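# Push utility cart through door into yellow bay

## Task

Get the utility cart through the self-closing door and into the yellow bay in the far room, with all four cart wheels fully inside the taped area and none resting on the tape. The case of copy paper has to finish in the cart's top tray without any part of it overhanging the tray's edges. The door must be closed at the end. Either or both robots may be used, but any robot that topples or is left leaning counts as failure.

## Robot and tools

ROBOTS. There are two identical Hello Robot Stretch 4 units, r1 and r2. Each has an omni-wheel base, a lift on a vertical mast and one arm that telescopes forward, ending in a wrist (yaw, pitch, roll) and a two-finger gripper. Each is about 1.6 m tall, and its base rim is within 0.23 m of its base origin. Each robot reports in its own frames, so where one robot stands relative to the other can only be judged from images, lidar_m and wrist_depth_mm. The same drive command can leave the two bases up to about 3 cm apart per metre travelled. If they carry something together, that mismatch strains the load and can tip a robot.

FRAMES. Base frame: origin on the floor below the base centre, x forward, y left, z up, in metres. hand_pose is a point between the open fingertips, given in this frame, and may be slightly off. The odometry frame is the base frame as it was when the scene began. base_odometry counts wheel rotation only, so slip looks like travel. Its heading is in rad, left positive, from -3.142 to 3.142. If turned_by_wheels and turned_by_imu, summed over one move, differ by more than about 0.1 rad, the base likely slipped or struck something. base_tilt is in degrees, forward and right positive, with up to about 3 degrees of fixed error.

MOVE. move sends one action. Its arguments are r1 and r2 (one object per robot; a robot left out gets nothing new), plus cameras and blocking. blocking must always be false; the call returns within about 0.5 s while motion continues. Within a robot's object:
- base: one command, a relative offset from where the base last reported itself (or from where it is, if a move was still running). translate_m: metres straight ahead, forward positive, -2 to 2. strafe_m: metres sideways, left positive, -2 to 2. rotate_rad: turn on the spot, counter-clockwise positive, -3.2 to 3.2. Only translate_m and strafe_m may be combined, giving a straight diagonal drive.
- joints: absolute targets by name. lift_m 0 to 1.2 m; arm_m 0 to 0.55 m extension; wrist_yaw_rad -1.134 to 4.276 (0 ahead, positive left, 3.14 folded back, above 3.4 the arm may block); wrist_pitch_rad -1.117 to 4.259 (0 level, 1.57 pointing down); wrist_roll_rad -1.117 to 4.259 (clockwise positive seen from behind); gripper_m -0.038 to 0.141 m fingertip gap (up to 0.015 off; -0.02 or less makes the tips press together). Targets past a range are clipped and reported.
- pace: "slow", "default", "fast" or "max". Base tops at 0.1/0.3/0.4/0.6 m/s and 1/2/3/4 rad/s; lift 0.15/0.3/0.4/0.5 m/s; arm 0.1/0.4/0.6/0.7 m/s; wrist always 1.82 rad/s. A raised lift (above 0.2) slows the base, down to 0.3 m/s and 1 rad/s at 1.2.
- speeds: per-joint top speed overriding pace (lift_m, arm_m, wrist joints; not gripper_m).
- contact_limits: 0 (lightest) to 1 for arm_m, lift_m, translate_m, strafe_m, rotate_rad; default 0.5; put each next to its own command. A base limit persists until the next action naming base. Even at 0 the arm needs roughly 15 to 40 N to stop; for a light press use 0 and aim 1 to 3 mm beyond contact.
- end_of_arm: "enable_torque" alone, to revive wrist or gripper motors that shut off.
Unknown keys make a call invalid; other bad values get it refused. A refused call, or an unrequested stop, cancels the remaining move, wait and finished_scene calls of that reply. Idle joints or bases may still push toward old targets.

OTHER TOOLS. wait(seconds 0 to 10, cameras) returns state and images; it ends early once a commanded robot comes to rest. stop(cameras) brakes everything and re-holds slack wheels. zoom_image(camera, region [x0,y0,x1,y1] in pixels, top-left origin, at most 504 by 504) magnifies a camera's latest image. finished_scene(scene) ends the scene with that scene's number; the result must hold without the robots. Cameras: r1_head_camera, r1_head_left_camera, r1_head_right_camera, r1_wrist_camera, the same for r2, or "all".

RESULTS. "move: r1 done; r2 time_out" gives each moved robot's outcome. base_status and joint_status: moving, done (wheels turned the full amount even if slipping), off_target, contact_stop (that motion went slack), time_out (stopped after 14 s, target dropped), limit_stop_at_own_body, limit_stop_at_tilt (lean over 6 degrees; lift, arm and wheels go slack), torque_fault. "as last shown" marks robots not in the action. on_its_own lists uncommanded behaviour. lidar_m: 12 distances, sector 1 ahead then counter-clockwise in 30-degree steps; "-" is nothing seen or closer than 0.25 m. wrist_depth_mm: 7x7 grid of depths in mm from top left. motor_effort in percent (bracket = peak); servo_current in mA.

GRIPPING. Close to more than 0.015 below the object's width; about 0.06 below resists pulling. Use -0.02 or less behind a handle. Nothing directly confirms a grasp; look at gripper servo_current.

AVOID. Robots pressing or bumping each other, including one gripper squeezing the other's fingers. Tipping: more than 1 kg held with arm_m over 0.2 while driving or turning, especially fast, or strong pushes with a high gripper. Self-collision: gripper over the base with a low lift, strong up-tilt with roll, or yaw plus pitch below about -1.1. Drops, slamming the door, hard hits and heavy pushes. Random nudges may move loose objects.

Each tool is called after ">>>" as name(argument=value, ...) on one line, values as JSON.

## Session

>>> move()

Scene clock: 0.00 s.
r1.base_odometry: x=+0.000 y=+0.000 heading=+0.000
r1.turned_by_wheels: +0.000
r1.turned_by_imu: +0.000
r1.base_tilt: forward=-1.6 right=+1.3
r1.lidar_m: 1.92 2.25 3.81 1.93 0.97 0.84 0.83 0.93 0.77 0.76 0.93 1.59
r1.base_status: not commanded
r1.joint_positions: lift_m=+0.127 arm_m=+0.000 wrist_yaw_rad=+3.089 wrist_pitch_rad=+0.002 wrist_roll_rad=+0.000 gripper_m=+0.056
r1.joint_status: not commanded
r1.measured_speeds: all 0
r1.motor_effort: lift_m=+20 arm_m=-4 wheel_0=+0 wheel_1=+1 wheel_2=+1
r1.servo_current: wrist_yaw_rad=39 wrist_pitch_rad=46 wrist_roll_rad=65 gripper_m=39
r1.hand_pose: x=-0.1125 y=+0.1024 z=+0.3046 quat_wxyz=(+0.026, -0.001, +0.000, +1.000) (m; r1's base frame)
r1.wrist_depth_mm: 137 138 - - - - - / 113 139 - - - - - / 117 140 224 - - - - / 137 161 - - - - - / - - - - - - - / - - 191 - 187 - - / 842 759 750 788 788 732 768
r2.base_odometry: x=+0.000 y=+0.000 heading=+0.000
r2.turned_by_wheels: +0.000
r2.turned_by_imu: +0.000
r2.base_tilt: forward=-0.6 right=+0.1
r2.lidar_m: 2.02 1.45 1.40 1.49 2.01 2.22 2.34 3.17 1.60 3.62 2.59 2.46
r2.base_status: not commanded
r2.joint_positions: lift_m=+0.295 arm_m=+0.000 wrist_yaw_rad=+3.133 wrist_pitch_rad=+0.002 wrist_roll_rad=+0.000 gripper_m=+0.056
r2.joint_status: not commanded
r2.measured_speeds: all 0
r2.motor_effort: lift_m=+18 arm_m=-4 wheel_0=+0 wheel_1=-1 wheel_2=+0
r2.servo_current: wrist_yaw_rad=46 wrist_pitch_rad=39 wrist_roll_rad=46 gripper_m=59
r2.hand_pose: x=-0.1167 y=+0.0898 z=+0.4727 quat_wxyz=(+0.004, -0.001, +0.000, +1.000) (m; r2's base frame)
r2.wrist_depth_mm: - 140 - - - - - / - 126 150 - - - - / - 130 185 - - - - / 144 143 272 - - - - / 229 - - - - - - / 226 1576 196 1576 190 1618 1464 / 226 1060 1138 - - 1025 1060
pictures: r1_head_camera, r1_head_left_camera, r1_head_right_camera, r1_wrist_camera, r2_head_camera, r2_head_left_camera, r2_head_right_camera, r2_wrist_camera
Images, in order (width x height): r1_head_camera 420x560, r1_head_left_camera 420x672, r1_head_right_camera 420x672, r1_wrist_camera 616x392, r2_head_camera 420x560, r2_head_left_camera 420x672, r2_head_right_camera 420x672, r2_wrist_camera 616x392.

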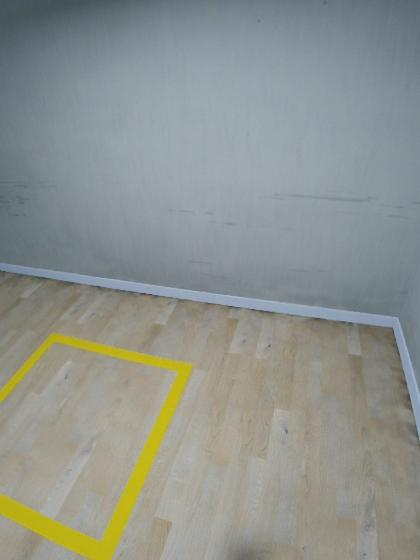

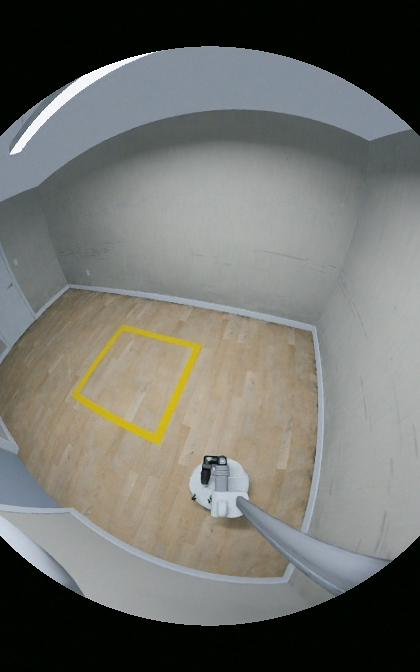

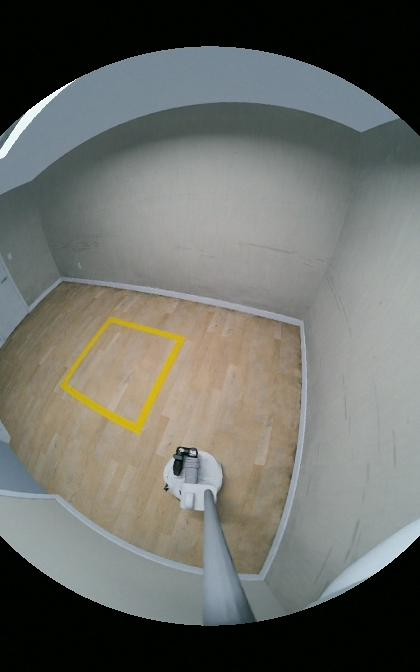

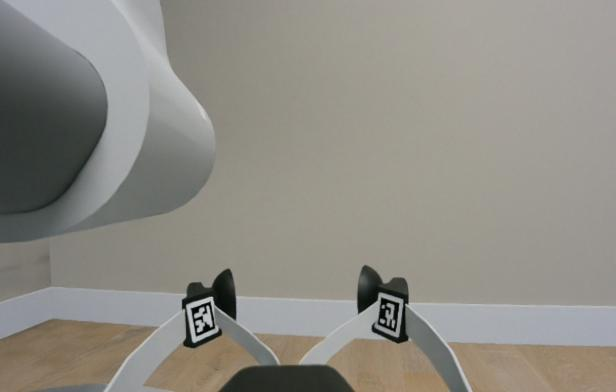

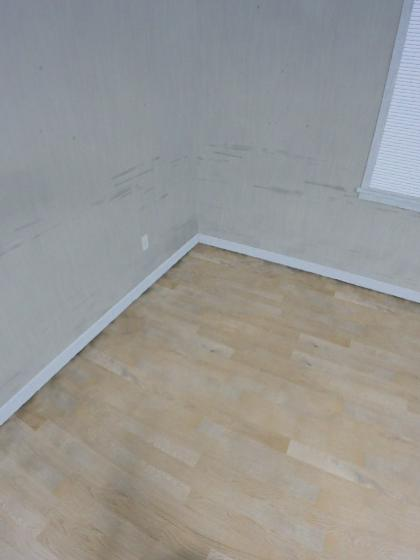

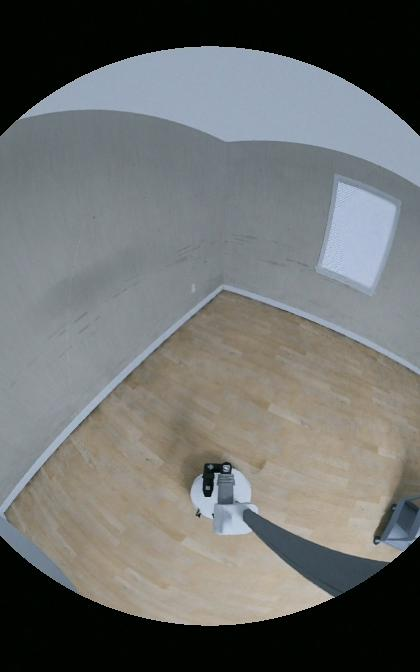

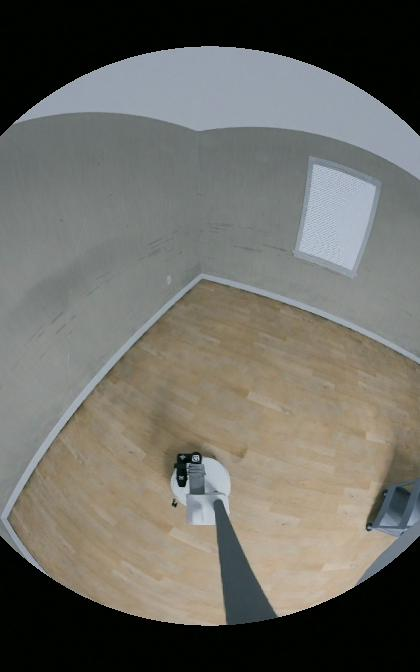

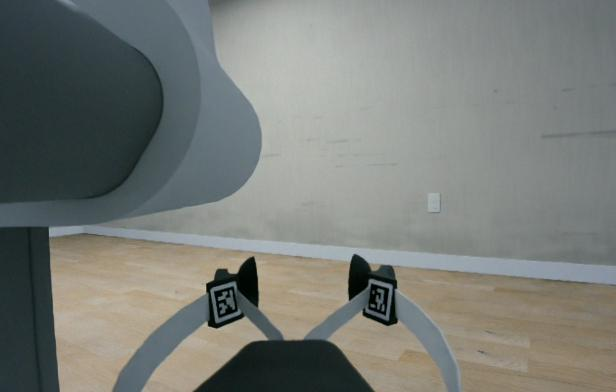

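>>> move(blocking=false, r1={"base":{"rotate_rad":1.6}}, r2={"base":{"rotate_rad":-1.7}}, cameras=[])

>>> wait(seconds=3, cameras=[])

>>> wait(seconds=0.6)

Scene clock: 4.00 s.
move: r1 moving; r2 moving
r1.base_odometry: x=+0.000 y=+0.000 heading=+0.252
r1.turned_by_wheels: +0.252
r1.turned_by_imu: +0.252
r1.base_tilt: forward=-1.6 right=+1.2
r1.lidar_m: 1.98 2.71 3.66 1.25 0.89 0.80 0.87 0.80 0.77 0.82 1.11 1.92
r1.base_status: rotate_rad moving
r1.joint_positions: lift_m=+0.127 arm_m=+0.000 wrist_yaw_rad=+3.089 wrist_pitch_rad=+0.002 wrist_roll_rad=+0.000 gripper_m=+0.056
r1.joint_status: not commanded
r1.measured_speeds: translate_m=-0.001 strafe_m=-0.001 rotate_rad=+0.980 lift_m=+0.000 arm_m=+0.000 wrist_yaw_rad=+0.000 wrist_pitch_rad=+0.000 wrist_roll_rad=+0.000
r1.motor_effort: lift_m=+20(20) arm_m=-4(4) wheel_0=-8(9) wheel_1=-6(9) wheel_2=-7(7)
r1.servo_current: wrist_yaw_rad=59(59) wrist_pitch_rad=39(46) wrist_roll_rad=46(59) gripper_m=39(39)
r1.hand_pose: x=-0.1125 y=+0.1024 z=+0.3046 quat_wxyz=(+0.026, -0.001, +0.000, +1.000) (m; r1's base frame)
r1.wrist_depth_mm: 136 138 - - - - - / 113 139 - - - - - / 114 140 226 - - - - / 137 160 - - - - - / - - - - - - - / - 1060 190 - 187 - - / 778 750 750 798 750 699 732
r2.base_odometry: x=+0.000 y=+0.000 heading=-0.252
r2.turned_by_wheels: -0.252
r2.turned_by_imu: -0.244
r2.base_tilt: forward=-0.7 right=+0.1
r2.lidar_m: 2.52 1.62 1.40 1.40 1.67 2.23 2.24 2.64 1.59 1.63 2.93 2.49
r2.base_status: rotate_rad moving
r2.joint_positions: lift_m=+0.295 arm_m=+0.000 wrist_yaw_rad=+3.133 wrist_pitch_rad=+0.002 wrist_roll_rad=+0.000 gripper_m=+0.056
r2.joint_status: not commanded
r2.measured_speeds: translate_m=+0.000 strafe_m=+0.000 rotate_rad=-0.974 lift_m=+0.000 arm_m=+0.000 wrist_yaw_rad=+0.000 wrist_pitch_rad=+0.000 wrist_roll_rad=+0.000
r2.motor_effort: lift_m=+18(18) arm_m=-4(4) wheel_0=+8(9) wheel_1=+8(10) wheel_2=+9(11)
r2.servo_current: wrist_yaw_rad=33(52) wrist_pitch_rad=39(46) wrist_roll_rad=52(52) gripper_m=39(59)
r2.hand_pose: x=-0.1167 y=+0.0898 z=+0.4727 quat_wxyz=(+0.004, -0.001, +0.000, +1.000) (m; r2's base frame)
r2.wrist_depth_mm: - 141 - - - - - / - 127 150 - - - - / - 130 184 - - - - / 144 143 272 - - - - / 229 - - - - - - / 227 1576 196 1576 190 1661 1464 / 226 1060 1138 - - 1060 1060
pictures: none
No camera images: "cameras" was empty.

Scene clock: 5.60 s.
earlier move: r1 done; r2 moving
r1.base_odometry: x=+0.000 y=+0.000 heading=+1.600
r1.turned_by_wheels: +1.348
r1.turned_by_imu: +1.355
r1.base_tilt: forward=-1.6 right=+1.3
r1.lidar_m: 1.86 0.98 0.84 0.84 0.90 0.77 0.77 0.94 1.64 1.93 2.27 3.92
r1.base_status: done
r1.joint_positions: lift_m=+0.127 arm_m=+0.000 wrist_yaw_rad=+3.089 wrist_pitch_rad=+0.002 wrist_roll_rad=+0.000 gripper_m=+0.056
r1.joint_status: not commanded
r1.measured_speeds: all 0
r1.motor_effort: lift_m=+20(20) arm_m=-4(4) wheel_0=-3(10) wheel_1=-1(9) wheel_2=+0(8)
r1.servo_current: wrist_yaw_rad=65(65) wrist_pitch_rad=52(52) wrist_roll_rad=59(65) gripper_m=39(46)
r1.hand_pose: x=-0.1125 y=+0.1024 z=+0.3046 quat_wxyz=(+0.026, -0.001, +0.000, +1.000) (m; r1's base frame)
r1.wrist_depth_mm: 136 139 - - - - - / 113 139 - - - - - / 118 139 229 - - - - / 137 162 - - - - - / - - - - - - - / - - 190 - 187 - - / 842 741 750 143 750 707 759
r2.base_odometry: x=+0.000 y=+0.000 heading=-1.699
r2.turned_by_wheels: -1.448
r2.turned_by_imu: -1.409
r2.base_tilt: forward=-0.7 right=+0.0
r2.lidar_m: 1.72 2.73 2.49 2.29 1.52 1.40 1.43 1.81 2.23 2.25 2.85 1.59
r2.base_status: rotate_rad moving
r2.joint_positions: lift_m=+0.295 arm_m=+0.000 wrist_yaw_rad=+3.133 wrist_pitch_rad=+0.002 wrist_roll_rad=+0.000 gripper_m=+0.056
r2.joint_status: not commanded
r2.measured_speeds: all 0
r2.motor_effort: lift_m=+18(18) arm_m=-4(4) wheel_0=+5(11) wheel_1=+5(11) wheel_2=+6(11)
r2.servo_current: wrist_yaw_rad=39(59) wrist_pitch_rad=39(46) wrist_roll_rad=39(52) gripper_m=46(59)
r2.hand_pose: x=-0.1167 y=+0.0898 z=+0.4727 quat_wxyz=(+0.004, -0.001, +0.000, +1.000) (m; r2's base frame)
r2.wrist_depth_mm: - 140 - - - - - / - 126 142 - - - - / - 130 185 - - - - / 144 143 207 - - - - / 229 - - - - - - / 227 1576 195 1308 190 - - / 226 1060 1160 - - 1042 1060
wait: 1.60 of 3 s (r1 has come to rest)
pictures: none
No camera images: "cameras" was empty.

Scene clock: 5.63 s.
earlier move: r2 done
r1.base_odometry: x=+0.000 y=+0.000 heading=+1.600
r1.turned_by_wheels: +0.000
r1.turned_by_imu: +0.000
r1.base_tilt: forward=-1.6 right=+1.3
r1.lidar_m: 1.88 0.98 0.86 0.85 0.91 0.78 0.78 0.92 1.64 1.93 2.25 3.90
r1.base_status: done
r1.joint_positions: lift_m=+0.127 arm_m=+0.000 wrist_yaw_rad=+3.089 wrist_pitch_rad=+0.002 wrist_roll_rad=+0.000 gripper_m=+0.056
r1.joint_status: not commanded
r1.measured_speeds: all 0
r1.motor_effort: lift_m=+20(20) arm_m=-4(4) wheel_0=-3(10) wheel_1=-1(9) wheel_2=-1(8)
r1.servo_current: wrist_yaw_rad=52(65) wrist_pitch_rad=39(52) wrist_roll_rad=39(65) gripper_m=39(46)
r1.hand_pose: x=-0.1125 y=+0.1024 z=+0.3046 quat_wxyz=(+0.026, -0.001, +0.000, +1.000) (m; r1's base frame)
r1.wrist_depth_mm: 136 138 - - - - - / 113 139 - - - - - / 118 139 229 - - - - / 137 162 - - - - - / - - - - - - - / - - 190 - 187 - - / 842 741 750 143 741 699 759
r2.base_odometry: x=+0.000 y=+0.000 heading=-1.699
r2.turned_by_wheels: +0.000
r2.turned_by_imu: +0.000
r2.base_tilt: forward=-0.7 right=+0.1
r2.lidar_m: 1.71 2.72 2.49 2.28 1.55 1.40 1.44 1.82 2.23 2.27 2.89 1.58
r2.base_status: done
r2.joint_positions: lift_m=+0.295 arm_m=+0.000 wrist_yaw_rad=+3.133 wrist_pitch_rad=+0.002 wrist_roll_rad=+0.000 gripper_m=+0.056
r2.joint_status: not commanded
r2.measured_speeds: all 0
r2.motor_effort: lift_m=+18(18) arm_m=-3(4) wheel_0=+3(11) wheel_1=+4(11) wheel_2=+4(11)
r2.servo_current: wrist_yaw_rad=46(59) wrist_pitch_rad=46(46) wrist_roll_rad=39(52) gripper_m=52(59)
r2.hand_pose: x=-0.1167 y=+0.0898 z=+0.4727 quat_wxyz=(+0.004, -0.001, +0.000, +1.000) (m; r2's base frame)
r2.wrist_depth_mm: - 140 - - - - - / - 126 141 - - - - / - 130 185 - - - - / 144 143 207 - - - - / 230 - - - - - - / 228 1576 194 1308 190 - - / 226 1060 1118 - - 1042 1060
wait: 0.03 of 0.6 s (r2 has come to rest)
pictures: r1_head_camera, r1_head_left_camera, r1_head_right_camera, r1_wrist_camera, r2_head_camera, r2_head_left_camera, r2_head_right_camera, r2_wrist_camera
Images, in order (width x height): r1_head_camera 420x560, r1_head_left_camera 420x672, r1_head_right_camera 420x672, r1_wrist_camera 616x392, r2_head_camera 420x560, r2_head_left_camera 420x672, r2_head_right_camera 420x672, r2_wrist_camera 616x392.

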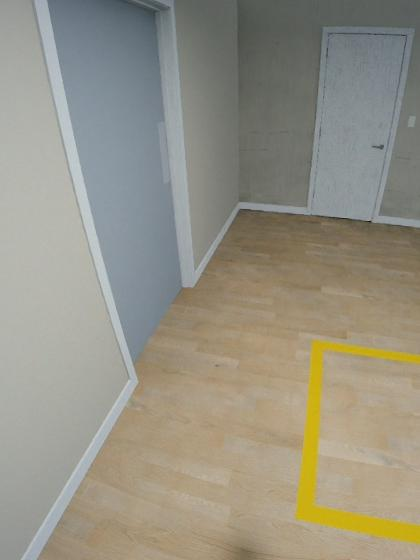

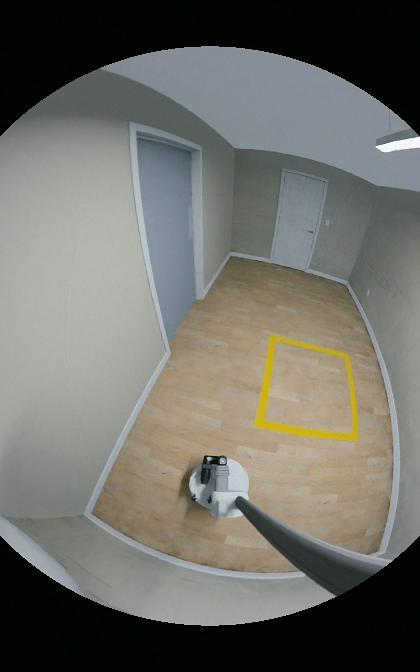

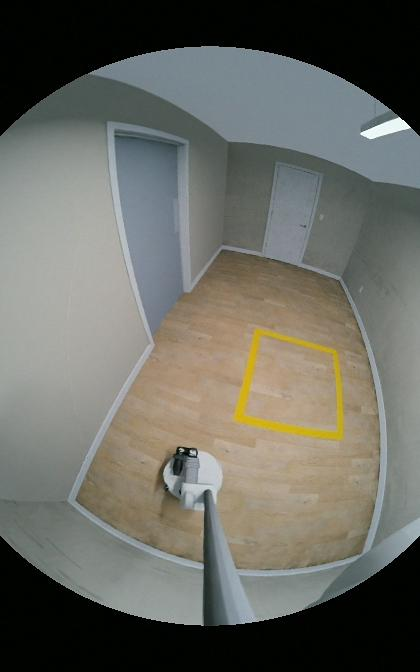

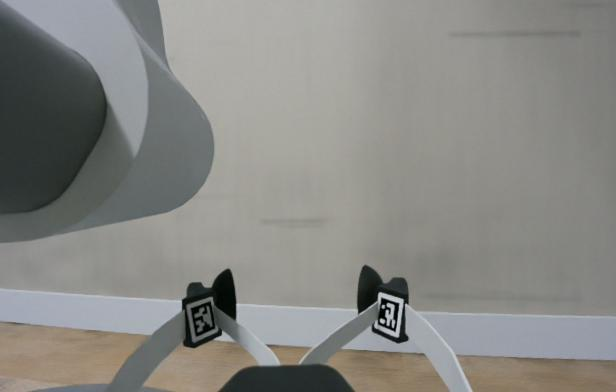

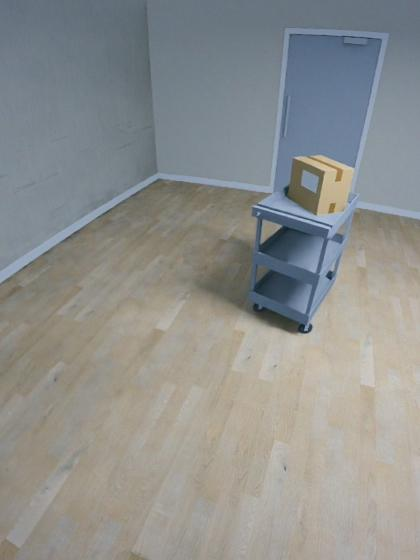

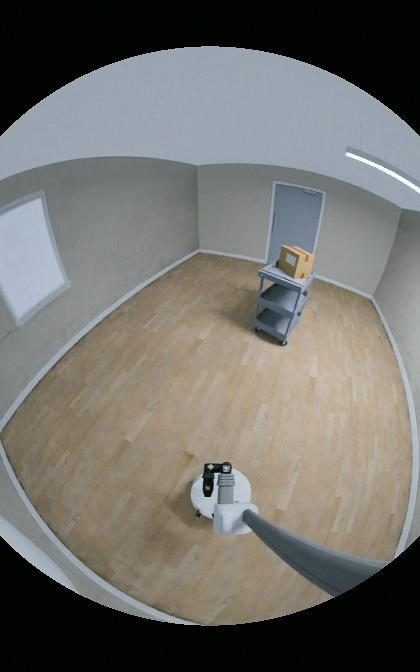

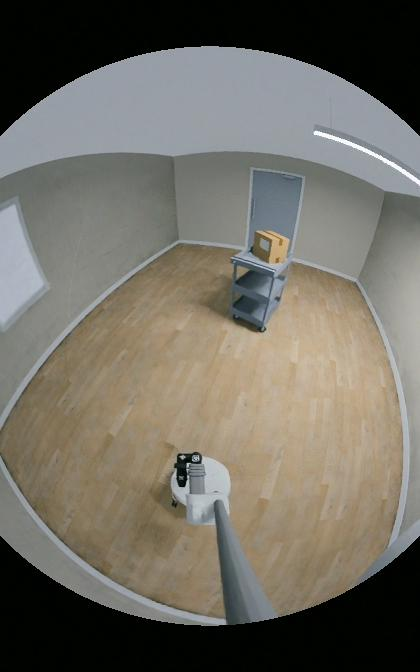

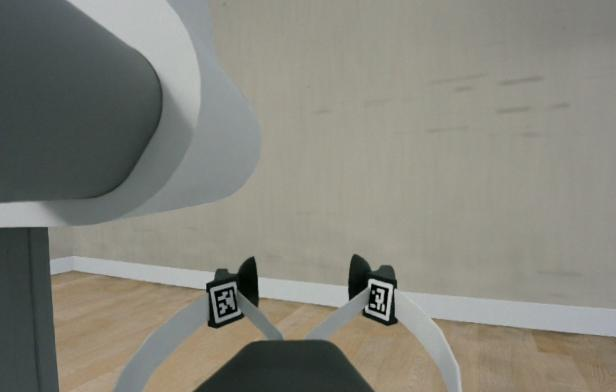

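>>> zoom_image(camera="r2_head_camera", region=[230, 20, 410, 350])

>>> zoom_image(camera="r1_head_camera", region=[30, 0, 240, 390])

Scaled by 1.527 from the camera's 420x560 image, which has a finer 1200x1600 frame.

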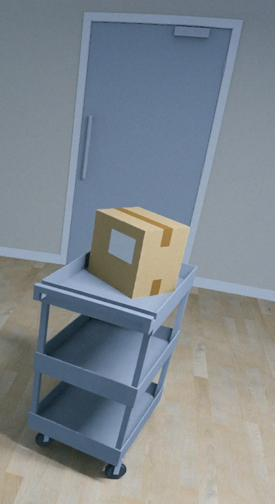

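Scaled by 1.292 from the camera's 420x560 image, which has a finer 600x800 frame.

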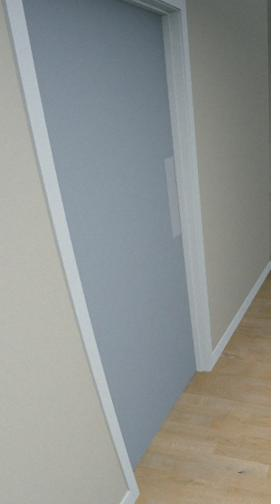

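>>> move(blocking=false, r2={"base":{"rotate_rad":-0.27},"joints":{"lift_m":0.75}}, r1={"base":{"translate_m":0.5}}, cameras=[])

>>> wait(seconds=4, cameras=["r1_head_camera","r2_head_camera","r2_head_left_camera"])

>>> zoom_image(camera="r2_head_camera", region=[90, 20, 350, 350])

Scene clock: 58.17 s.
move: r1 moving; r2 moving
r1.base_odometry: x=-0.001 y=+0.031 heading=+1.600
r1.turned_by_wheels: +0.000
r1.turned_by_imu: +0.000
r1.base_tilt: forward=-1.6 right=+1.2
r1.lidar_m: 1.82 0.96 0.84 0.83 0.93 0.80 0.80 0.97 1.70 1.95 2.26 3.89
r1.base_status: translate_m moving
r1.joint_positions: lift_m=+0.127 arm_m=+0.000 wrist_yaw_rad=+3.089 wrist_pitch_rad=+0.002 wrist_roll_rad=+0.000 gripper_m=+0.056
r1.joint_status: not commanded
r1.measured_speeds: translate_m=+0.122 strafe_m=+0.000 rotate_rad=+0.000 lift_m=+0.000 arm_m=+0.000 wrist_yaw_rad=+0.000 wrist_pitch_rad=+0.000 wrist_roll_rad=+0.000
r1.motor_effort: lift_m=+20(20) arm_m=-4(4) wheel_0=+7(9) wheel_1=+5(7) wheel_2=-7(9)
r1.servo_current: wrist_yaw_rad=46(52) wrist_pitch_rad=39(46) wrist_roll_rad=26(65) gripper_m=39(46)
r1.hand_pose: x=-0.1125 y=+0.1024 z=+0.3046 quat_wxyz=(+0.026, -0.001, +0.000, +1.000) (m; r1's base frame)
r1.wrist_depth_mm: 136 138 - - - - - / 113 139 - - - - - / 117 140 225 - - - - / 137 162 - - - - - / - - - - - - - / - - 190 - 187 - - / 842 759 759 153 741 732 768
r2.base_odometry: x=+0.000 y=+0.000 heading=-1.915
r2.turned_by_wheels: -0.216
r2.turned_by_imu: -0.210
r2.base_tilt: forward=-0.7 right=+0.1
r2.lidar_m: 1.61 3.08 2.51 2.48 1.72 1.42 1.41 1.58 2.23 2.22 2.49 1.89
r2.base_status: rotate_rad moving
r2.joint_positions: lift_m=+0.333 arm_m=+0.000 wrist_yaw_rad=+3.133 wrist_pitch_rad=+0.002 wrist_roll_rad=+0.000 gripper_m=+0.056
r2.joint_status: lift_m moving
r2.measured_speeds: translate_m=+0.001 strafe_m=+0.001 rotate_rad=-0.487 lift_m=+0.146 arm_m=+0.000 wrist_yaw_rad=+0.000 wrist_pitch_rad=+0.000 wrist_roll_rad=+0.000
r2.motor_effort: lift_m=+22(26) arm_m=-3(4) wheel_0=+5(10) wheel_1=+4(9) wheel_2=+6(11)
r2.servo_current: wrist_yaw_rad=52(52) wrist_pitch_rad=33(46) wrist_roll_rad=46(52) gripper_m=52(52)
r2.hand_pose: x=-0.1167 y=+0.0898 z=+0.5104 quat_wxyz=(+0.004, -0.001, +0.000, +1.000) (m; r2's base frame)
r2.wrist_depth_mm: - 140 - - - - - / - 126 142 - - - - / - 129 185 - - - - / 144 144 208 - - - - / 220 - - - - - - / 220 1537 192 171 189 - - / 225 1138 1205 - - 1098 1118
pictures: none
No camera images: "cameras" was empty.

Scene clock: 60.47 s.
earlier move: r1 moving; r2 done
r1.base_odometry: x=-0.015 y=+0.499 heading=+1.600
r1.turned_by_wheels: +0.000
r1.turned_by_imu: +0.000
r1.base_tilt: forward=-1.6 right=+1.3
r1.lidar_m: 1.63 0.83 0.71 0.71 0.84 1.25 1.26 1.49 2.07 2.08 2.44 3.44
r1.base_status: translate_m moving
r1.joint_positions: lift_m=+0.127 arm_m=+0.000 wrist_yaw_rad=+3.089 wrist_pitch_rad=+0.002 wrist_roll_rad=+0.000 gripper_m=+0.056
r1.joint_status: not commanded
r1.measured_speeds: translate_m=+0.019 strafe_m=+0.000 rotate_rad=+0.000 lift_m=+0.000 arm_m=+0.000 wrist_yaw_rad=+0.000 wrist_pitch_rad=+0.000 wrist_roll_rad=+0.000
r1.motor_effort: lift_m=+20(20) arm_m=-4(4) wheel_0=+2(9) wheel_1=+4(8) wheel_2=+0(11)
r1.servo_current: wrist_yaw_rad=39(72) wrist_pitch_rad=46(52) wrist_roll_rad=33(65) gripper_m=39(52)
r1.hand_pose: x=-0.1125 y=+0.1024 z=+0.3046 quat_wxyz=(+0.026, -0.001, +0.000, +1.000) (m; r1's base frame)
r1.wrist_depth_mm: 136 139 - - - - - / 114 139 - - - - - / 118 140 230 - - - - / 137 161 - - - - - / - - - - - - - / 1205 1205 192 1182 187 1042 1042 / 854 741 759 809 788 778 809
r2.base_odometry: x=+0.000 y=+0.000 heading=-1.968
r2.turned_by_wheels: -0.053
r2.turned_by_imu: -0.051
r2.base_tilt: forward=-0.7 right=+0.1
r2.lidar_m: 1.60 3.18 2.52 2.50 1.77 1.44 1.41 1.56 2.26 2.21 2.45 3.72
r2.base_status: done
r2.joint_positions: lift_m=+0.750 arm_m=+0.000 wrist_yaw_rad=+3.133 wrist_pitch_rad=+0.002 wrist_roll_rad=+0.000 gripper_m=+0.056
r2.joint_status: all done
r2.measured_speeds: all 0
r2.motor_effort: lift_m=+21(26) arm_m=-4(4) wheel_0=+4(10) wheel_1=+2(9) wheel_2=+4(11)
r2.servo_current: wrist_yaw_rad=52(65) wrist_pitch_rad=39(46) wrist_roll_rad=46(59) gripper_m=52(52)
r2.hand_pose: x=-0.1167 y=+0.0898 z=+0.9275 quat_wxyz=(+0.004, -0.001, +0.000, +1.000) (m; r2's base frame)
r2.wrist_depth_mm: - 141 - - - - - / - 126 141 - - - - / - 130 183 - - - - / 144 143 217 - - - - / 220 - - - - - - / 220 - 190 - 188 - - / 225 - - - - - -
wait: 2.30 of 4 s (r2 has come to rest)
pictures: r1_head_camera, r2_head_camera, r2_head_left_camera
Images, in order (width x height): r1_head_camera 420x560, r2_head_camera 420x560, r2_head_left_camera 420x672.

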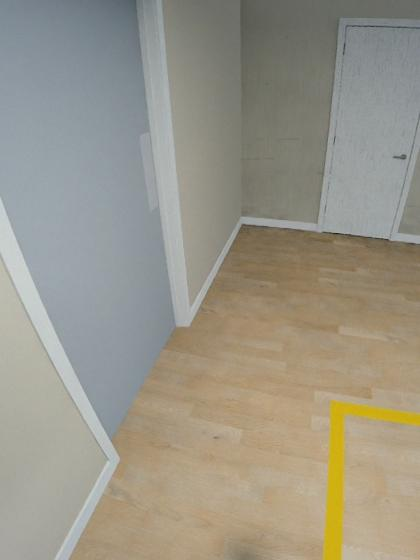

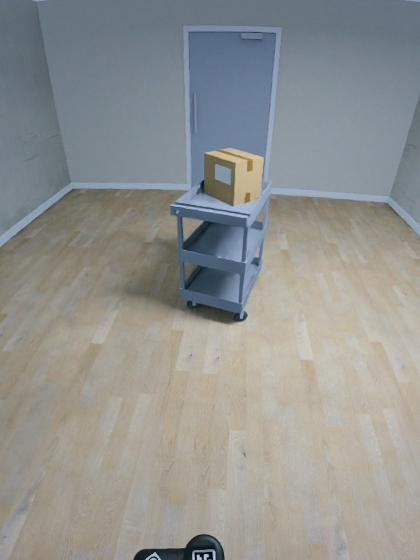

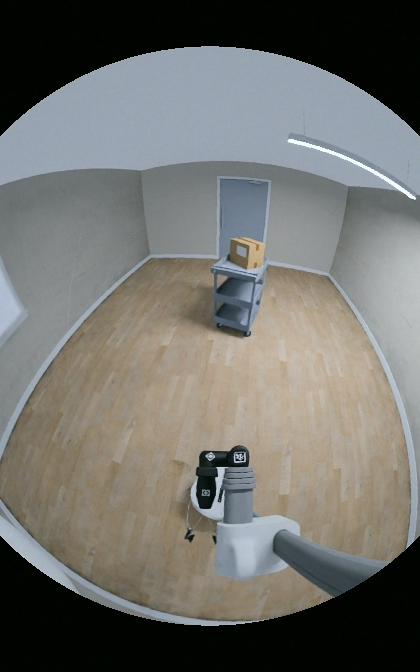

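Scaled by 1.527 from the camera's 420x560 image, which has a finer 1200x1600 frame.

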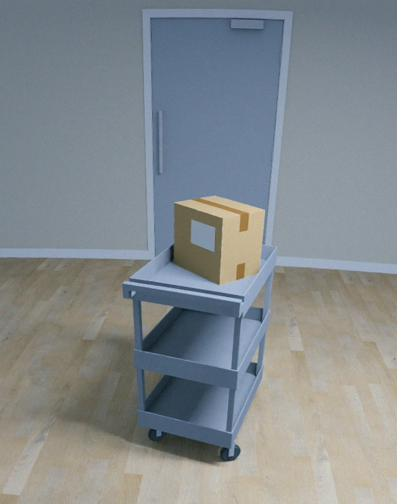

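>>> move(blocking=false, r2={"base":{"strafe_m":-0.85},"joints":{"wrist_yaw_rad":0,"lift_m":0.9,"gripper_m":0.1}}, cameras=[])

>>> wait(seconds=6, cameras=[])

>>> move(blocking=false, r2={"base":{"translate_m":2.0}}, cameras=[])

>>> wait(seconds=9, cameras=["r2_head_camera","r2_head_left_camera","r2_wrist_camera"])

Scene clock: 87.23 s.
earlier move: r1 done
move: r2 moving
r1.base_odometry: x=-0.015 y=+0.500 heading=+1.600
r1.turned_by_wheels: +0.000
r1.turned_by_imu: +0.000
r1.base_tilt: forward=-1.6 right=+1.2
r1.lidar_m: 1.59 0.83 0.71 0.70 0.86 1.25 1.25 1.50 2.06 2.09 2.41 3.46
r1.base_status: done
r1.joint_positions: lift_m=+0.127 arm_m=+0.000 wrist_yaw_rad=+3.089 wrist_pitch_rad=+0.002 wrist_roll_rad=+0.000 gripper_m=+0.056
r1.joint_status: not commanded
r1.measured_speeds: all 0
r1.motor_effort: lift_m=+20(20) arm_m=-4(4) wheel_0=+2(2) wheel_1=+2(2) wheel_2=+0(0)
r1.servo_current: wrist_yaw_rad=59(65) wrist_pitch_rad=39(52) wrist_roll_rad=59(59) gripper_m=39(46)
r1.hand_pose: x=-0.1125 y=+0.1024 z=+0.3046 quat_wxyz=(+0.026, -0.001, +0.000, +1.000) (m; r1's base frame)
r1.wrist_depth_mm: 136 138 - - - - - / 114 139 - - - - - / 118 140 229 - - - - / 137 162 - - - - - / - - - - - - - / 1182 1205 191 1182 187 1078 1042 / 842 750 750 809 798 768 809
r2.base_odometry: x=-0.033 y=+0.014 heading=-1.968
r2.turned_by_wheels: +0.000
r2.turned_by_imu: +0.000
r2.base_tilt: forward=-0.8 right=+0.0
r2.lidar_m: 1.60 3.24 2.56 2.53 1.82 1.45 1.41 1.57 2.22 2.19 2.41 3.66
r2.base_status: strafe_m moving
r2.joint_positions: lift_m=+0.788 arm_m=+0.000 wrist_yaw_rad=+2.569 wrist_pitch_rad=+0.002 wrist_roll_rad=+0.000 gripper_m=+0.075
r2.joint_status: lift_m moving; wrist_yaw_rad moving; gripper_m moving
r2.measured_speeds: translate_m=+0.000 strafe_m=-0.141 rotate_rad=-0.003 lift_m=+0.146 arm_m=+0.000 wrist_yaw_rad=-1.746 wrist_pitch_rad=+0.000 wrist_roll_rad=+0.000
r2.motor_effort: lift_m=+24(25) arm_m=-4(4) wheel_0=+10(11) wheel_1=-10(11) wheel_2=+0(3)
r2.servo_current: wrist_yaw_rad=85(124) wrist_pitch_rad=46(46) wrist_roll_rad=39(65) gripper_m=104(104)
r2.hand_pose: x=-0.0241 y=+0.2297 z=+0.9654 quat_wxyz=(+0.282, -0.001, +0.000, +0.959) (m; r2's base frame)
r2.wrist_depth_mm: - - - - - - - / - - - - - - - / - - - - - - - / - - - - - - - / - - - - - - - / - - 189 - 187 - - / - - - - - - -
pictures: none
No camera images: "cameras" was empty.

Scene clock: 90.90 s.
earlier move: r2 done
r1.base_odometry: x=-0.015 y=+0.500 heading=+1.600
r1.turned_by_wheels: +0.000
r1.turned_by_imu: +0.000
r1.base_tilt: forward=-1.6 right=+1.3
r1.lidar_m: 1.62 0.84 0.70 0.72 0.84 1.24 1.26 1.50 2.07 2.07 2.45 3.41
r1.base_status: done
r1.joint_positions: lift_m=+0.127 arm_m=+0.000 wrist_yaw_rad=+3.089 wrist_pitch_rad=+0.002 wrist_roll_rad=+0.000 gripper_m=+0.056
r1.joint_status: not commanded
r1.measured_speeds: all 0
r1.motor_effort: lift_m=+20(20) arm_m=-4(4) wheel_0=+2(2) wheel_1=+2(2) wheel_2=+0(0)
r1.servo_current: wrist_yaw_rad=26(72) wrist_pitch_rad=46(52) wrist_roll_rad=52(78) gripper_m=39(52)
r1.hand_pose: x=-0.1125 y=+0.1024 z=+0.3046 quat_wxyz=(+0.026, -0.001, +0.000, +1.000) (m; r1's base frame)
r1.wrist_depth_mm: 136 138 - - - - - / 113 139 - - - - - / 117 140 229 - - - - / 137 162 - - - - - / - - - - - - - / 1182 1205 191 1229 187 1060 1025 / 842 750 759 809 798 778 820
r2.base_odometry: x=-0.784 y=+0.329 heading=-1.968
r2.turned_by_wheels: +0.000
r2.turned_by_imu: -0.001
r2.base_tilt: forward=-0.6 right=+0.0
r2.lidar_m: 1.85 1.69 3.39 3.32 1.95 1.54 1.51 1.66 1.42 1.37 1.51 2.33
r2.base_status: done
r2.joint_positions: lift_m=+0.900 arm_m=+0.000 wrist_yaw_rad=+0.003 wrist_pitch_rad=+0.002 wrist_roll_rad=+0.000 gripper_m=+0.100
r2.joint_status: all done
r2.measured_speeds: all 0
r2.motor_effort: lift_m=+21(25) arm_m=-4(4) wheel_0=+2(13) wheel_1=-3(12) wheel_2=+0(3)
r2.servo_current: wrist_yaw_rad=46(150) wrist_pitch_rad=33(46) wrist_roll_rad=59(65) gripper_m=52(111)
r2.hand_pose: x=+0.4596 y=-0.0866 z=+1.0775 quat_wxyz=(+1.000, +0.000, +0.001, +0.001) (m; r2's base frame)
r2.wrist_depth_mm: - - - - - - - / - - - - - - - / - - - - - - - / - - - - - - - / - 1983 1808 - - - - / - 1618 193 - 195 - - / - - - - - - -
wait: 3.67 of 6 s (r2 has come to rest)
pictures: none
No camera images: "cameras" was empty.

Scene clock: 91.40 s.
move: r2 moving
r1: as last shown
r1.lidar_m: 1.61 0.83 0.71 0.70 0.85 1.25 1.24 1.47 2.06 2.07 2.42 3.42
r1.motor_effort: lift_m=+20(20) arm_m=-4(4) wheel_0=+1(2) wheel_1=+2(2) wheel_2=+0(0)
r1.servo_current: wrist_yaw_rad=39(59) wrist_pitch_rad=39(52) wrist_roll_rad=39(65) gripper_m=39(46)
r1.wrist_depth_mm: 136 138 - - - - - / 113 139 - - - - - / 118 140 229 - - - - / 137 162 - - - - - / - - - - - - - / 1182 1205 193 1205 187 1060 1025 / 842 741 759 798 798 788 820
r2.base_odometry: x=-0.796 y=+0.300 heading=-1.968
r2.turned_by_wheels: +0.000
r2.turned_by_imu: +0.000
r2.base_tilt: forward=-0.7 right=+0.1
r2.lidar_m: 1.83 1.68 3.34 3.34 1.97 1.58 1.57 1.72 1.42 1.37 1.51 2.32
r2.base_status: translate_m moving
r2.joint_positions: lift_m=+0.900 arm_m=+0.000 wrist_yaw_rad=+0.003 wrist_pitch_rad=+0.002 wrist_roll_rad=+0.000 gripper_m=+0.100
r2.joint_status: not commanded
r2.measured_speeds: translate_m=+0.121 strafe_m=+0.000 rotate_rad=-0.005 lift_m=+0.000 arm_m=+0.000 wrist_yaw_rad=+0.000 wrist_pitch_rad=+0.000 wrist_roll_rad=+0.000
r2.motor_effort: lift_m=+21(21) arm_m=-3(4) wheel_0=+5(11) wheel_1=+8(8) wheel_2=-12(13)
r2.servo_current: wrist_yaw_rad=59(59) wrist_pitch_rad=39(46) wrist_roll_rad=46(59) gripper_m=59(59)
r2.hand_pose: x=+0.4596 y=-0.0866 z=+1.0775 quat_wxyz=(+1.000, +0.000, +0.001, +0.001) (m; r2's base frame)
r2.wrist_depth_mm: - - - - - - - / - - - - - - - / - - - - - - - / - - - - - - - / - 1808 1808 - - - - / - 1618 193 - 195 - - / - 1576 - - - - -
pictures: none
No camera images: "cameras" was empty.

Scene clock: 99.07 s.
earlier move: r2 done
r1.base_odometry: x=-0.015 y=+0.500 heading=+1.600
r1.turned_by_wheels: +0.000
r1.turned_by_imu: +0.000
r1.base_tilt: forward=-1.6 right=+1.3
r1.lidar_m: 1.60 0.84 0.71 0.70 0.84 1.24 1.25 1.49 2.08 2.07 2.42 3.42
r1.base_status: not commanded
r1.joint_positions: lift_m=+0.127 arm_m=+0.000 wrist_yaw_rad=+3.089 wrist_pitch_rad=+0.002 wrist_roll_rad=+0.000 gripper_m=+0.056
r1.joint_status: not commanded
r1.measured_speeds: all 0
r1.motor_effort: lift_m=+20(20) arm_m=-4(4) wheel_0=+2(3) wheel_1=+2(3) wheel_2=+0(0)
r1.servo_current: wrist_yaw_rad=59(72) wrist_pitch_rad=46(52) wrist_roll_rad=46(72) gripper_m=39(52)
r1.hand_pose: x=-0.1125 y=+0.1024 z=+0.3046 quat_wxyz=(+0.026, -0.001, +0.000, +1.000) (m; r1's base frame)
r1.wrist_depth_mm: 136 139 - - - - - / 113 139 - - - - - / 118 140 229 - - - - / 137 162 - - - - - / - - - - - - - / 1182 1182 192 1229 188 1060 1025 / 842 759 750 798 778 778 809
r2.base_odometry: x=-1.558 y=-1.515 heading=-1.968
r2.turned_by_wheels: +0.000
r2.turned_by_imu: +0.003
r2.base_tilt: forward=-0.6 right=+0.1
r2.lidar_m: 2.29 2.52 0.33 0.33 0.46 3.55 3.50 2.08 1.67 1.67 1.80 2.36
r2.base_status: done
r2.joint_positions: lift_m=+0.900 arm_m=+0.000 wrist_yaw_rad=+0.003 wrist_pitch_rad=+0.002 wrist_roll_rad=+0.000 gripper_m=+0.100
r2.joint_status: not commanded
r2.measured_speeds: all 0
r2.motor_effort: lift_m=+21(21) arm_m=-4(4) wheel_0=+2(12) wheel_1=+3(9) wheel_2=-2(14)
r2.servo_current: wrist_yaw_rad=59(59) wrist_pitch_rad=39(52) wrist_roll_rad=46(65) gripper_m=52(59)
r2.hand_pose: x=+0.4595 y=-0.0866 z=+1.0775 quat_wxyz=(+1.000, +0.000, +0.001, +0.001) (m; r2's base frame)
r2.wrist_depth_mm: - - - - - - - / - - - - - - - / - - - - - - - / - - - - - - - / - - - - - - - / - - 195 - 195 - - / - - - - - - -
wait: 7.67 of 9 s (r2 has come to rest)
pictures: r2_head_camera, r2_head_left_camera, r2_wrist_camera
Images, in order (width x height): r2_head_camera 420x560, r2_head_left_camera 420x672, r2_wrist_camera 616x392.

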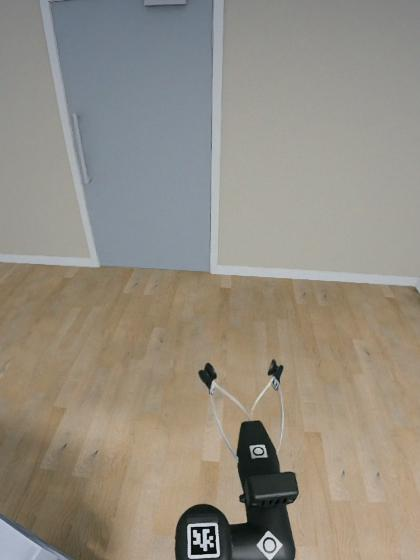

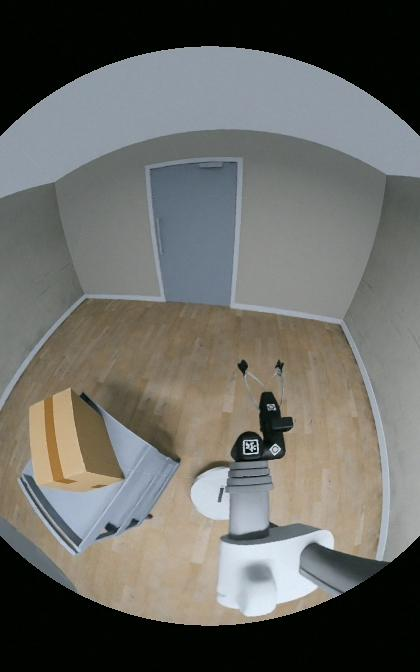

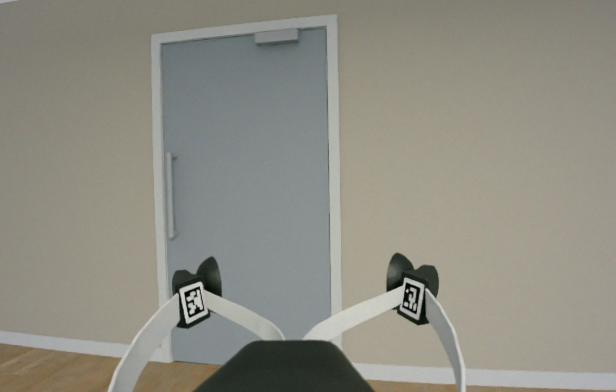

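>>> move(blocking=false, r2={"base":{"translate_m":1.5}}, cameras=[])

>>> wait(seconds=9, cameras=[])

>>> move(blocking=false, r2={"base":{"strafe_m":0.42}}, cameras=[])

>>> wait(seconds=5, cameras=[])

>>> move(blocking=false, r2={"base":{"rotate_rad":0.55}}, cameras=[])

>>> wait(seconds=3, cameras=["r2_head_camera","r2_head_left_camera","r2_wrist_camera"])

Scene clock: 117.43 s.
move: r2 moving
r1: as last shown
r1.lidar_m: 1.59 0.83 0.70 0.70 0.84 1.24 1.26 1.50 2.09 2.08 2.42 3.45
r1.motor_effort: lift_m=+20(20) arm_m=-4(4) wheel_0=+2(3) wheel_1=+2(2) wheel_2=+0(0)
r1.servo_current: wrist_yaw_rad=59(59) wrist_pitch_rad=39(46) wrist_roll_rad=33(52) gripper_m=33(46)
r1.wrist_depth_mm: 137 139 - - - - - / 113 139 - - - - - / 117 140 229 - - - - / 137 162 - - - - - / - - - - - - - / 1205 1205 192 1205 188 1078 1042 / 842 750 759 798 788 778 820
r2.base_odometry: x=-1.570 y=-1.544 heading=-1.968
r2.turned_by_wheels: +0.000
r2.turned_by_imu: +0.001
r2.base_tilt: forward=-0.7 right=+0.0
r2.lidar_m: 2.25 2.48 0.32 0.34 0.45 3.57 3.54 2.11 1.69 1.66 1.83 2.30
r2.base_status: translate_m moving
r2.joint_positions: lift_m=+0.900 arm_m=+0.000 wrist_yaw_rad=+0.003 wrist_pitch_rad=+0.002 wrist_roll_rad=+0.000 gripper_m=+0.100
r2.joint_status: not commanded
r2.measured_speeds: translate_m=+0.122 strafe_m=-0.001 rotate_rad=+0.005 lift_m=+0.000 arm_m=+0.000 wrist_yaw_rad=+0.000 wrist_pitch_rad=+0.000 wrist_roll_rad=+0.000
r2.motor_effort: lift_m=+21(21) arm_m=-4(4) wheel_0=+7(8) wheel_1=+7(8) wheel_2=-12(13)
r2.servo_current: wrist_yaw_rad=33(59) wrist_pitch_rad=39(46) wrist_roll_rad=46(59) gripper_m=59(59)
r2.hand_pose: x=+0.4595 y=-0.0866 z=+1.0775 quat_wxyz=(+1.000, +0.000, +0.001, +0.001) (m; r2's base frame)
r2.wrist_depth_mm: - - - - - - - / - - - - - - - / - - - - - - - / - - - - - - - / - - - - - - - / - - 195 - 194 - - / - - - - - - -
pictures: none
No camera images: "cameras" was empty.

Scene clock: 123.43 s.
earlier move: r2 done
r1.base_odometry: x=-0.015 y=+0.500 heading=+1.600
r1.turned_by_wheels: +0.000
r1.turned_by_imu: +0.000
r1.base_tilt: forward=-1.6 right=+1.3
r1.lidar_m: 1.62 0.81 0.69 0.70 0.84 1.24 1.25 1.47 2.06 2.08 2.39 3.44
r1.base_status: not commanded
r1.joint_positions: lift_m=+0.127 arm_m=+0.000 wrist_yaw_rad=+3.089 wrist_pitch_rad=+0.002 wrist_roll_rad=+0.000 gripper_m=+0.056
r1.joint_status: not commanded
r1.measured_speeds: all 0
r1.motor_effort: lift_m=+20(20) arm_m=-4(4) wheel_0=+2(3) wheel_1=+2(2) wheel_2=+0(0)
r1.servo_current: wrist_yaw_rad=39(72) wrist_pitch_rad=46(52) wrist_roll_rad=39(78) gripper_m=39(52)
r1.hand_pose: x=-0.1125 y=+0.1024 z=+0.3046 quat_wxyz=(+0.026, -0.001, +0.000, +1.000) (m; r1's base frame)
r1.wrist_depth_mm: 136 138 - - - - - / 113 139 - - - - - / 118 140 229 - - - - / 137 162 - - - - - / - - - - - - - / 1160 1160 192 1182 187 1060 1025 / 842 750 750 788 798 759 820
r2.base_odometry: x=-2.138 y=-2.898 heading=-1.968
r2.turned_by_wheels: +0.000
r2.turned_by_imu: +0.002
r2.base_tilt: forward=-0.7 right=+0.1
r2.lidar_m: 0.81 0.93 1.41 2.84 3.15 1.28 1.34 2.36 1.91 1.86 1.04 0.83
r2.base_status: done
r2.joint_positions: lift_m=+0.900 arm_m=+0.000 wrist_yaw_rad=+0.003 wrist_pitch_rad=+0.002 wrist_roll_rad=+0.000 gripper_m=+0.100
r2.joint_status: not commanded
r2.measured_speeds: all 0
r2.motor_effort: lift_m=+21(21) arm_m=-4(4) wheel_0=+3(11) wheel_1=+4(9) wheel_2=-4(13)
r2.servo_current: wrist_yaw_rad=46(65) wrist_pitch_rad=39(52) wrist_roll_rad=65(65) gripper_m=52(59)
r2.hand_pose: x=+0.4595 y=-0.0867 z=+1.0775 quat_wxyz=(+1.000, +0.000, +0.001, +0.001) (m; r2's base frame)
r2.wrist_depth_mm: - - - - - - - / - - - - - - - / - - - - - - - / - - - - - - - / - - - - 224 - - / - - 188 - 186 - - / - - - - - - -
wait: 6.00 of 9 s (r2 has come to rest)
pictures: none
No camera images: "cameras" was empty.

Scene clock: 123.93 s.
move: r2 moving
r1: as last shown
r1.base_tilt: forward=-1.6 right=+1.2
r1.lidar_m: 1.61 0.83 0.71 0.71 0.83 1.26 1.26 1.48 2.08 2.08 2.43 3.44
r1.servo_current: wrist_yaw_rad=52(52) wrist_pitch_rad=39(46) wrist_roll_rad=59(59) gripper_m=46(46)
r1.wrist_depth_mm: 136 139 - - - - - / 113 139 - - - - - / 118 140 230 - - - - / 137 162 - - - - - / - - - - - - - / 1182 1205 191 1182 188 1060 1025 / 842 741 750 798 798 768 831
r2.base_odometry: x=-2.104 y=-2.912 heading=-1.968
r2.turned_by_wheels: +0.000
r2.turned_by_imu: +0.000
r2.base_tilt: forward=-0.7 right=+0.0
r2.lidar_m: 0.81 0.93 1.42 2.83 3.11 1.26 1.29 2.41 1.93 1.91 1.05 0.84
r2.base_status: strafe_m moving
r2.joint_positions: lift_m=+0.900 arm_m=+0.000 wrist_yaw_rad=+0.003 wrist_pitch_rad=+0.002 wrist_roll_rad=+0.000 gripper_m=+0.100
r2.joint_status: not commanded
r2.measured_speeds: translate_m=+0.000 strafe_m=+0.140 rotate_rad=-0.001 lift_m=+0.000 arm_m=+0.000 wrist_yaw_rad=+0.000 wrist_pitch_rad=+0.000 wrist_roll_rad=+0.000
r2.motor_effort: lift_m=+21(21) arm_m=-4(4) wheel_0=-8(14) wheel_1=+13(13) wheel_2=+0(2)
r2.servo_current: wrist_yaw_rad=39(65) wrist_pitch_rad=39(46) wrist_roll_rad=39(65) gripper_m=52(59)
r2.hand_pose: x=+0.4595 y=-0.0867 z=+1.0775 quat_wxyz=(+1.000, +0.000, +0.001, +0.001) (m; r2's base frame)
r2.wrist_depth_mm: - - - - - - - / - - - - - - - / - - - - - - - / - - - - - - - / - - - - 580 - - / - - 189 - 187 - - / - - - - - - -
pictures: none
No camera images: "cameras" was empty.

Scene clock: 126.17 s.
earlier move: r2 done
r1.base_odometry: x=-0.015 y=+0.500 heading=+1.600
r1.turned_by_wheels: +0.000
r1.turned_by_imu: +0.000
r1.base_tilt: forward=-1.6 right=+1.3
r1.lidar_m: 1.59 0.84 0.69 0.71 0.84 1.25 1.26 1.50 2.06 2.08 2.42 3.43
r1.base_status: not commanded
r1.joint_positions: lift_m=+0.127 arm_m=+0.000 wrist_yaw_rad=+3.089 wrist_pitch_rad=+0.002 wrist_roll_rad=+0.000 gripper_m=+0.056
r1.joint_status: not commanded
r1.measured_speeds: all 0
r1.motor_effort: lift_m=+20(20) arm_m=-4(4) wheel_0=+2(3) wheel_1=+2(2) wheel_2=+0(0)
r1.servo_current: wrist_yaw_rad=46(65) wrist_pitch_rad=46(52) wrist_roll_rad=46(65) gripper_m=46(46)
r1.hand_pose: x=-0.1125 y=+0.1024 z=+0.3046 quat_wxyz=(+0.026, -0.001, +0.000, +1.000) (m; r1's base frame)
r1.wrist_depth_mm: 137 139 - - - - - / 113 139 - - - - - / 118 140 229 - - - - / 137 162 - - - - - / - - - - - - - / 1160 1205 191 1160 187 1078 1042 / 842 750 759 798 788 778 809
r2.base_odometry: x=-1.751 y=-3.060 heading=-1.968
r2.turned_by_wheels: +0.000
r2.turned_by_imu: +0.001
r2.base_tilt: forward=-0.7 right=+0.0
r2.lidar_m: 0.87 0.96 1.52 2.46 2.71 1.14 1.14 2.87 2.30 2.29 1.15 0.90
r2.base_status: done
r2.joint_positions: lift_m=+0.900 arm_m=+0.000 wrist_yaw_rad=+0.003 wrist_pitch_rad=+0.002 wrist_roll_rad=+0.000 gripper_m=+0.100
r2.joint_status: not commanded
r2.measured_speeds: all 0
r2.motor_effort: lift_m=+20(21) arm_m=-4(4) wheel_0=-1(14) wheel_1=+2(13) wheel_2=+0(2)
r2.servo_current: wrist_yaw_rad=52(65) wrist_pitch_rad=46(46) wrist_roll_rad=59(65) gripper_m=46(59)
r2.hand_pose: x=+0.4595 y=-0.0867 z=+1.0776 quat_wxyz=(+1.000, +0.000, +0.001, +0.001) (m; r2's base frame)
r2.wrist_depth_mm: - - - - - - - / 715 - - - - - - / 676 - - - - - - / 683 - - - - - - / - - - - - - - / - - 189 - 186 - - / 759 - - - - - -
wait: 2.23 of 5 s (r2 has come to rest)
pictures: none
No camera images: "cameras" was empty.

Scene clock: 126.67 s.
move: r2 moving
r1: as last shown
r1.lidar_m: 1.61 0.82 0.70 0.70 0.83 1.25 1.24 1.46 2.07 2.08 2.46 3.46
r1.servo_current: wrist_yaw_rad=46(72) wrist_pitch_rad=39(46) wrist_roll_rad=26(65) gripper_m=39(46)
r1.wrist_depth_mm: 136 139 - - - - - / 113 139 - - - - - / 118 140 229 - - - - / 137 163 - - - - - / - - - - - - - / 1205 1205 191 1182 188 1060 1042 / 854 741 750 798 788 778 820
r2.base_odometry: x=-1.750 y=-3.060 heading=-1.729
r2.turned_by_wheels: +0.239
r2.turned_by_imu: +0.232
r2.base_tilt: forward=-0.7 right=+0.1
r2.lidar_m: 0.90 1.08 2.30 2.48 3.13 1.15 1.23 2.51 2.28 1.51 0.95 0.87
r2.base_status: rotate_rad moving
r2.joint_positions: lift_m=+0.900 arm_m=+0.000 wrist_yaw_rad=+0.002 wrist_pitch_rad=+0.002 wrist_roll_rad=+0.000 gripper_m=+0.100
r2.joint_status: not commanded
r2.measured_speeds: translate_m=-0.001 strafe_m=+0.000 rotate_rad=+0.925 lift_m=+0.000 arm_m=+0.000 wrist_yaw_rad=+0.000 wrist_pitch_rad=+0.000 wrist_roll_rad=+0.000
r2.motor_effort: lift_m=+20(20) arm_m=-4(4) wheel_0=-6(9) wheel_1=-9(10) wheel_2=-11(12)
r2.servo_current: wrist_yaw_rad=39(52) wrist_pitch_rad=39(46) wrist_roll_rad=46(65) gripper_m=59(59)
r2.hand_pose: x=+0.4595 y=-0.0867 z=+1.0776 quat_wxyz=(+1.000, +0.000, +0.001, +0.001) (m; r2's base frame)
r2.wrist_depth_mm: - - - - - - - / - - - - - - - / - - - - - - - / - - - - - - - / - - - - - - - / - - 189 - 186 - - / - - - - - - -
pictures: none
No camera images: "cameras" was empty.

Scene clock: 127.53 s.
earlier move: r2 done
r1.base_odometry: x=-0.015 y=+0.500 heading=+1.600
r1.turned_by_wheels: +0.000
r1.turned_by_imu: +0.000
r1.base_tilt: forward=-1.6 right=+1.2
r1.lidar_m: 1.57 0.82 0.70 0.71 0.85 1.26 1.28 1.48 2.07 2.10 2.44 3.44
r1.base_status: not commanded
r1.joint_positions: lift_m=+0.127 arm_m=+0.000 wrist_yaw_rad=+3.089 wrist_pitch_rad=+0.002 wrist_roll_rad=+0.000 gripper_m=+0.056
r1.joint_status: not commanded
r1.measured_speeds: all 0
r1.motor_effort: lift_m=+20(20) arm_m=-4(4) wheel_0=+2(3) wheel_1=+2(2) wheel_2=+0(0)
r1.servo_current: wrist_yaw_rad=33(72) wrist_pitch_rad=39(46) wrist_roll_rad=52(72) gripper_m=46(52)
r1.hand_pose: x=-0.1125 y=+0.1024 z=+0.3046 quat_wxyz=(+0.026, -0.001, +0.000, +1.000) (m; r1's base frame)
r1.wrist_depth_mm: 136 139 - - - - - / 113 138 - - - - - / 117 140 228 - - - - / 137 162 - - - - - / - - - - - - - / 1160 1182 192 1205 187 1060 1060 / 854 750 750 809 788 778 820
r2.base_odometry: x=-1.750 y=-3.060 heading=-1.419
r2.turned_by_wheels: +0.310
r2.turned_by_imu: +0.303
r2.base_tilt: forward=-0.6 right=+0.1
r2.lidar_m: 0.97 1.56 2.46 2.74 1.16 1.11 2.85 2.31 2.20 1.08 0.90 0.89
r2.base_status: done
r2.joint_positions: lift_m=+0.900 arm_m=+0.000 wrist_yaw_rad=+0.002 wrist_pitch_rad=+0.002 wrist_roll_rad=+0.000 gripper_m=+0.100
r2.joint_status: not commanded
r2.measured_speeds: all 0
r2.motor_effort: lift_m=+20(20) arm_m=-4(4) wheel_0=-3(9) wheel_1=-5(10) wheel_2=-4(12)
r2.servo_current: wrist_yaw_rad=52(65) wrist_pitch_rad=46(46) wrist_roll_rad=46(65) gripper_m=52(59)
r2.hand_pose: x=+0.4595 y=-0.0867 z=+1.0776 quat_wxyz=(+1.000, +0.000, +0.001, +0.001) (m; r2's base frame)
r2.wrist_depth_mm: - - - - - - - / - - - - - - - / - - - 732 - - - / - - - 723 - - - / - - - 732 - - - / - - 188 732 185 - - / - 153 - - - - -
wait: 0.87 of 3 s (r2 has come to rest)
pictures: r2_head_camera, r2_head_left_camera, r2_wrist_camera
Images, in order (width x height): r2_head_camera 420x560, r2_head_left_camera 420x672, r2_wrist_camera 616x392.

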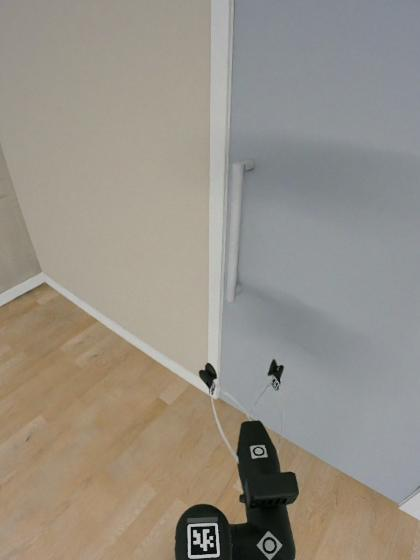

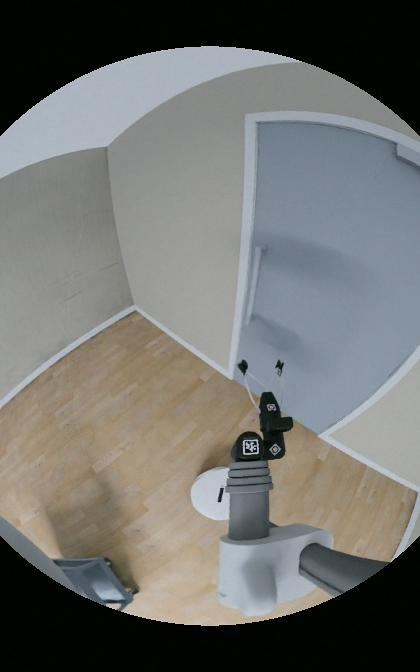

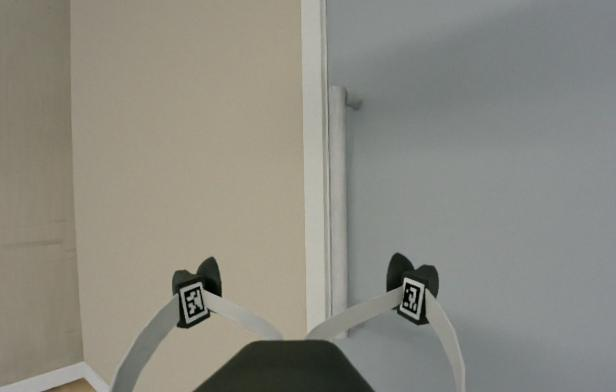

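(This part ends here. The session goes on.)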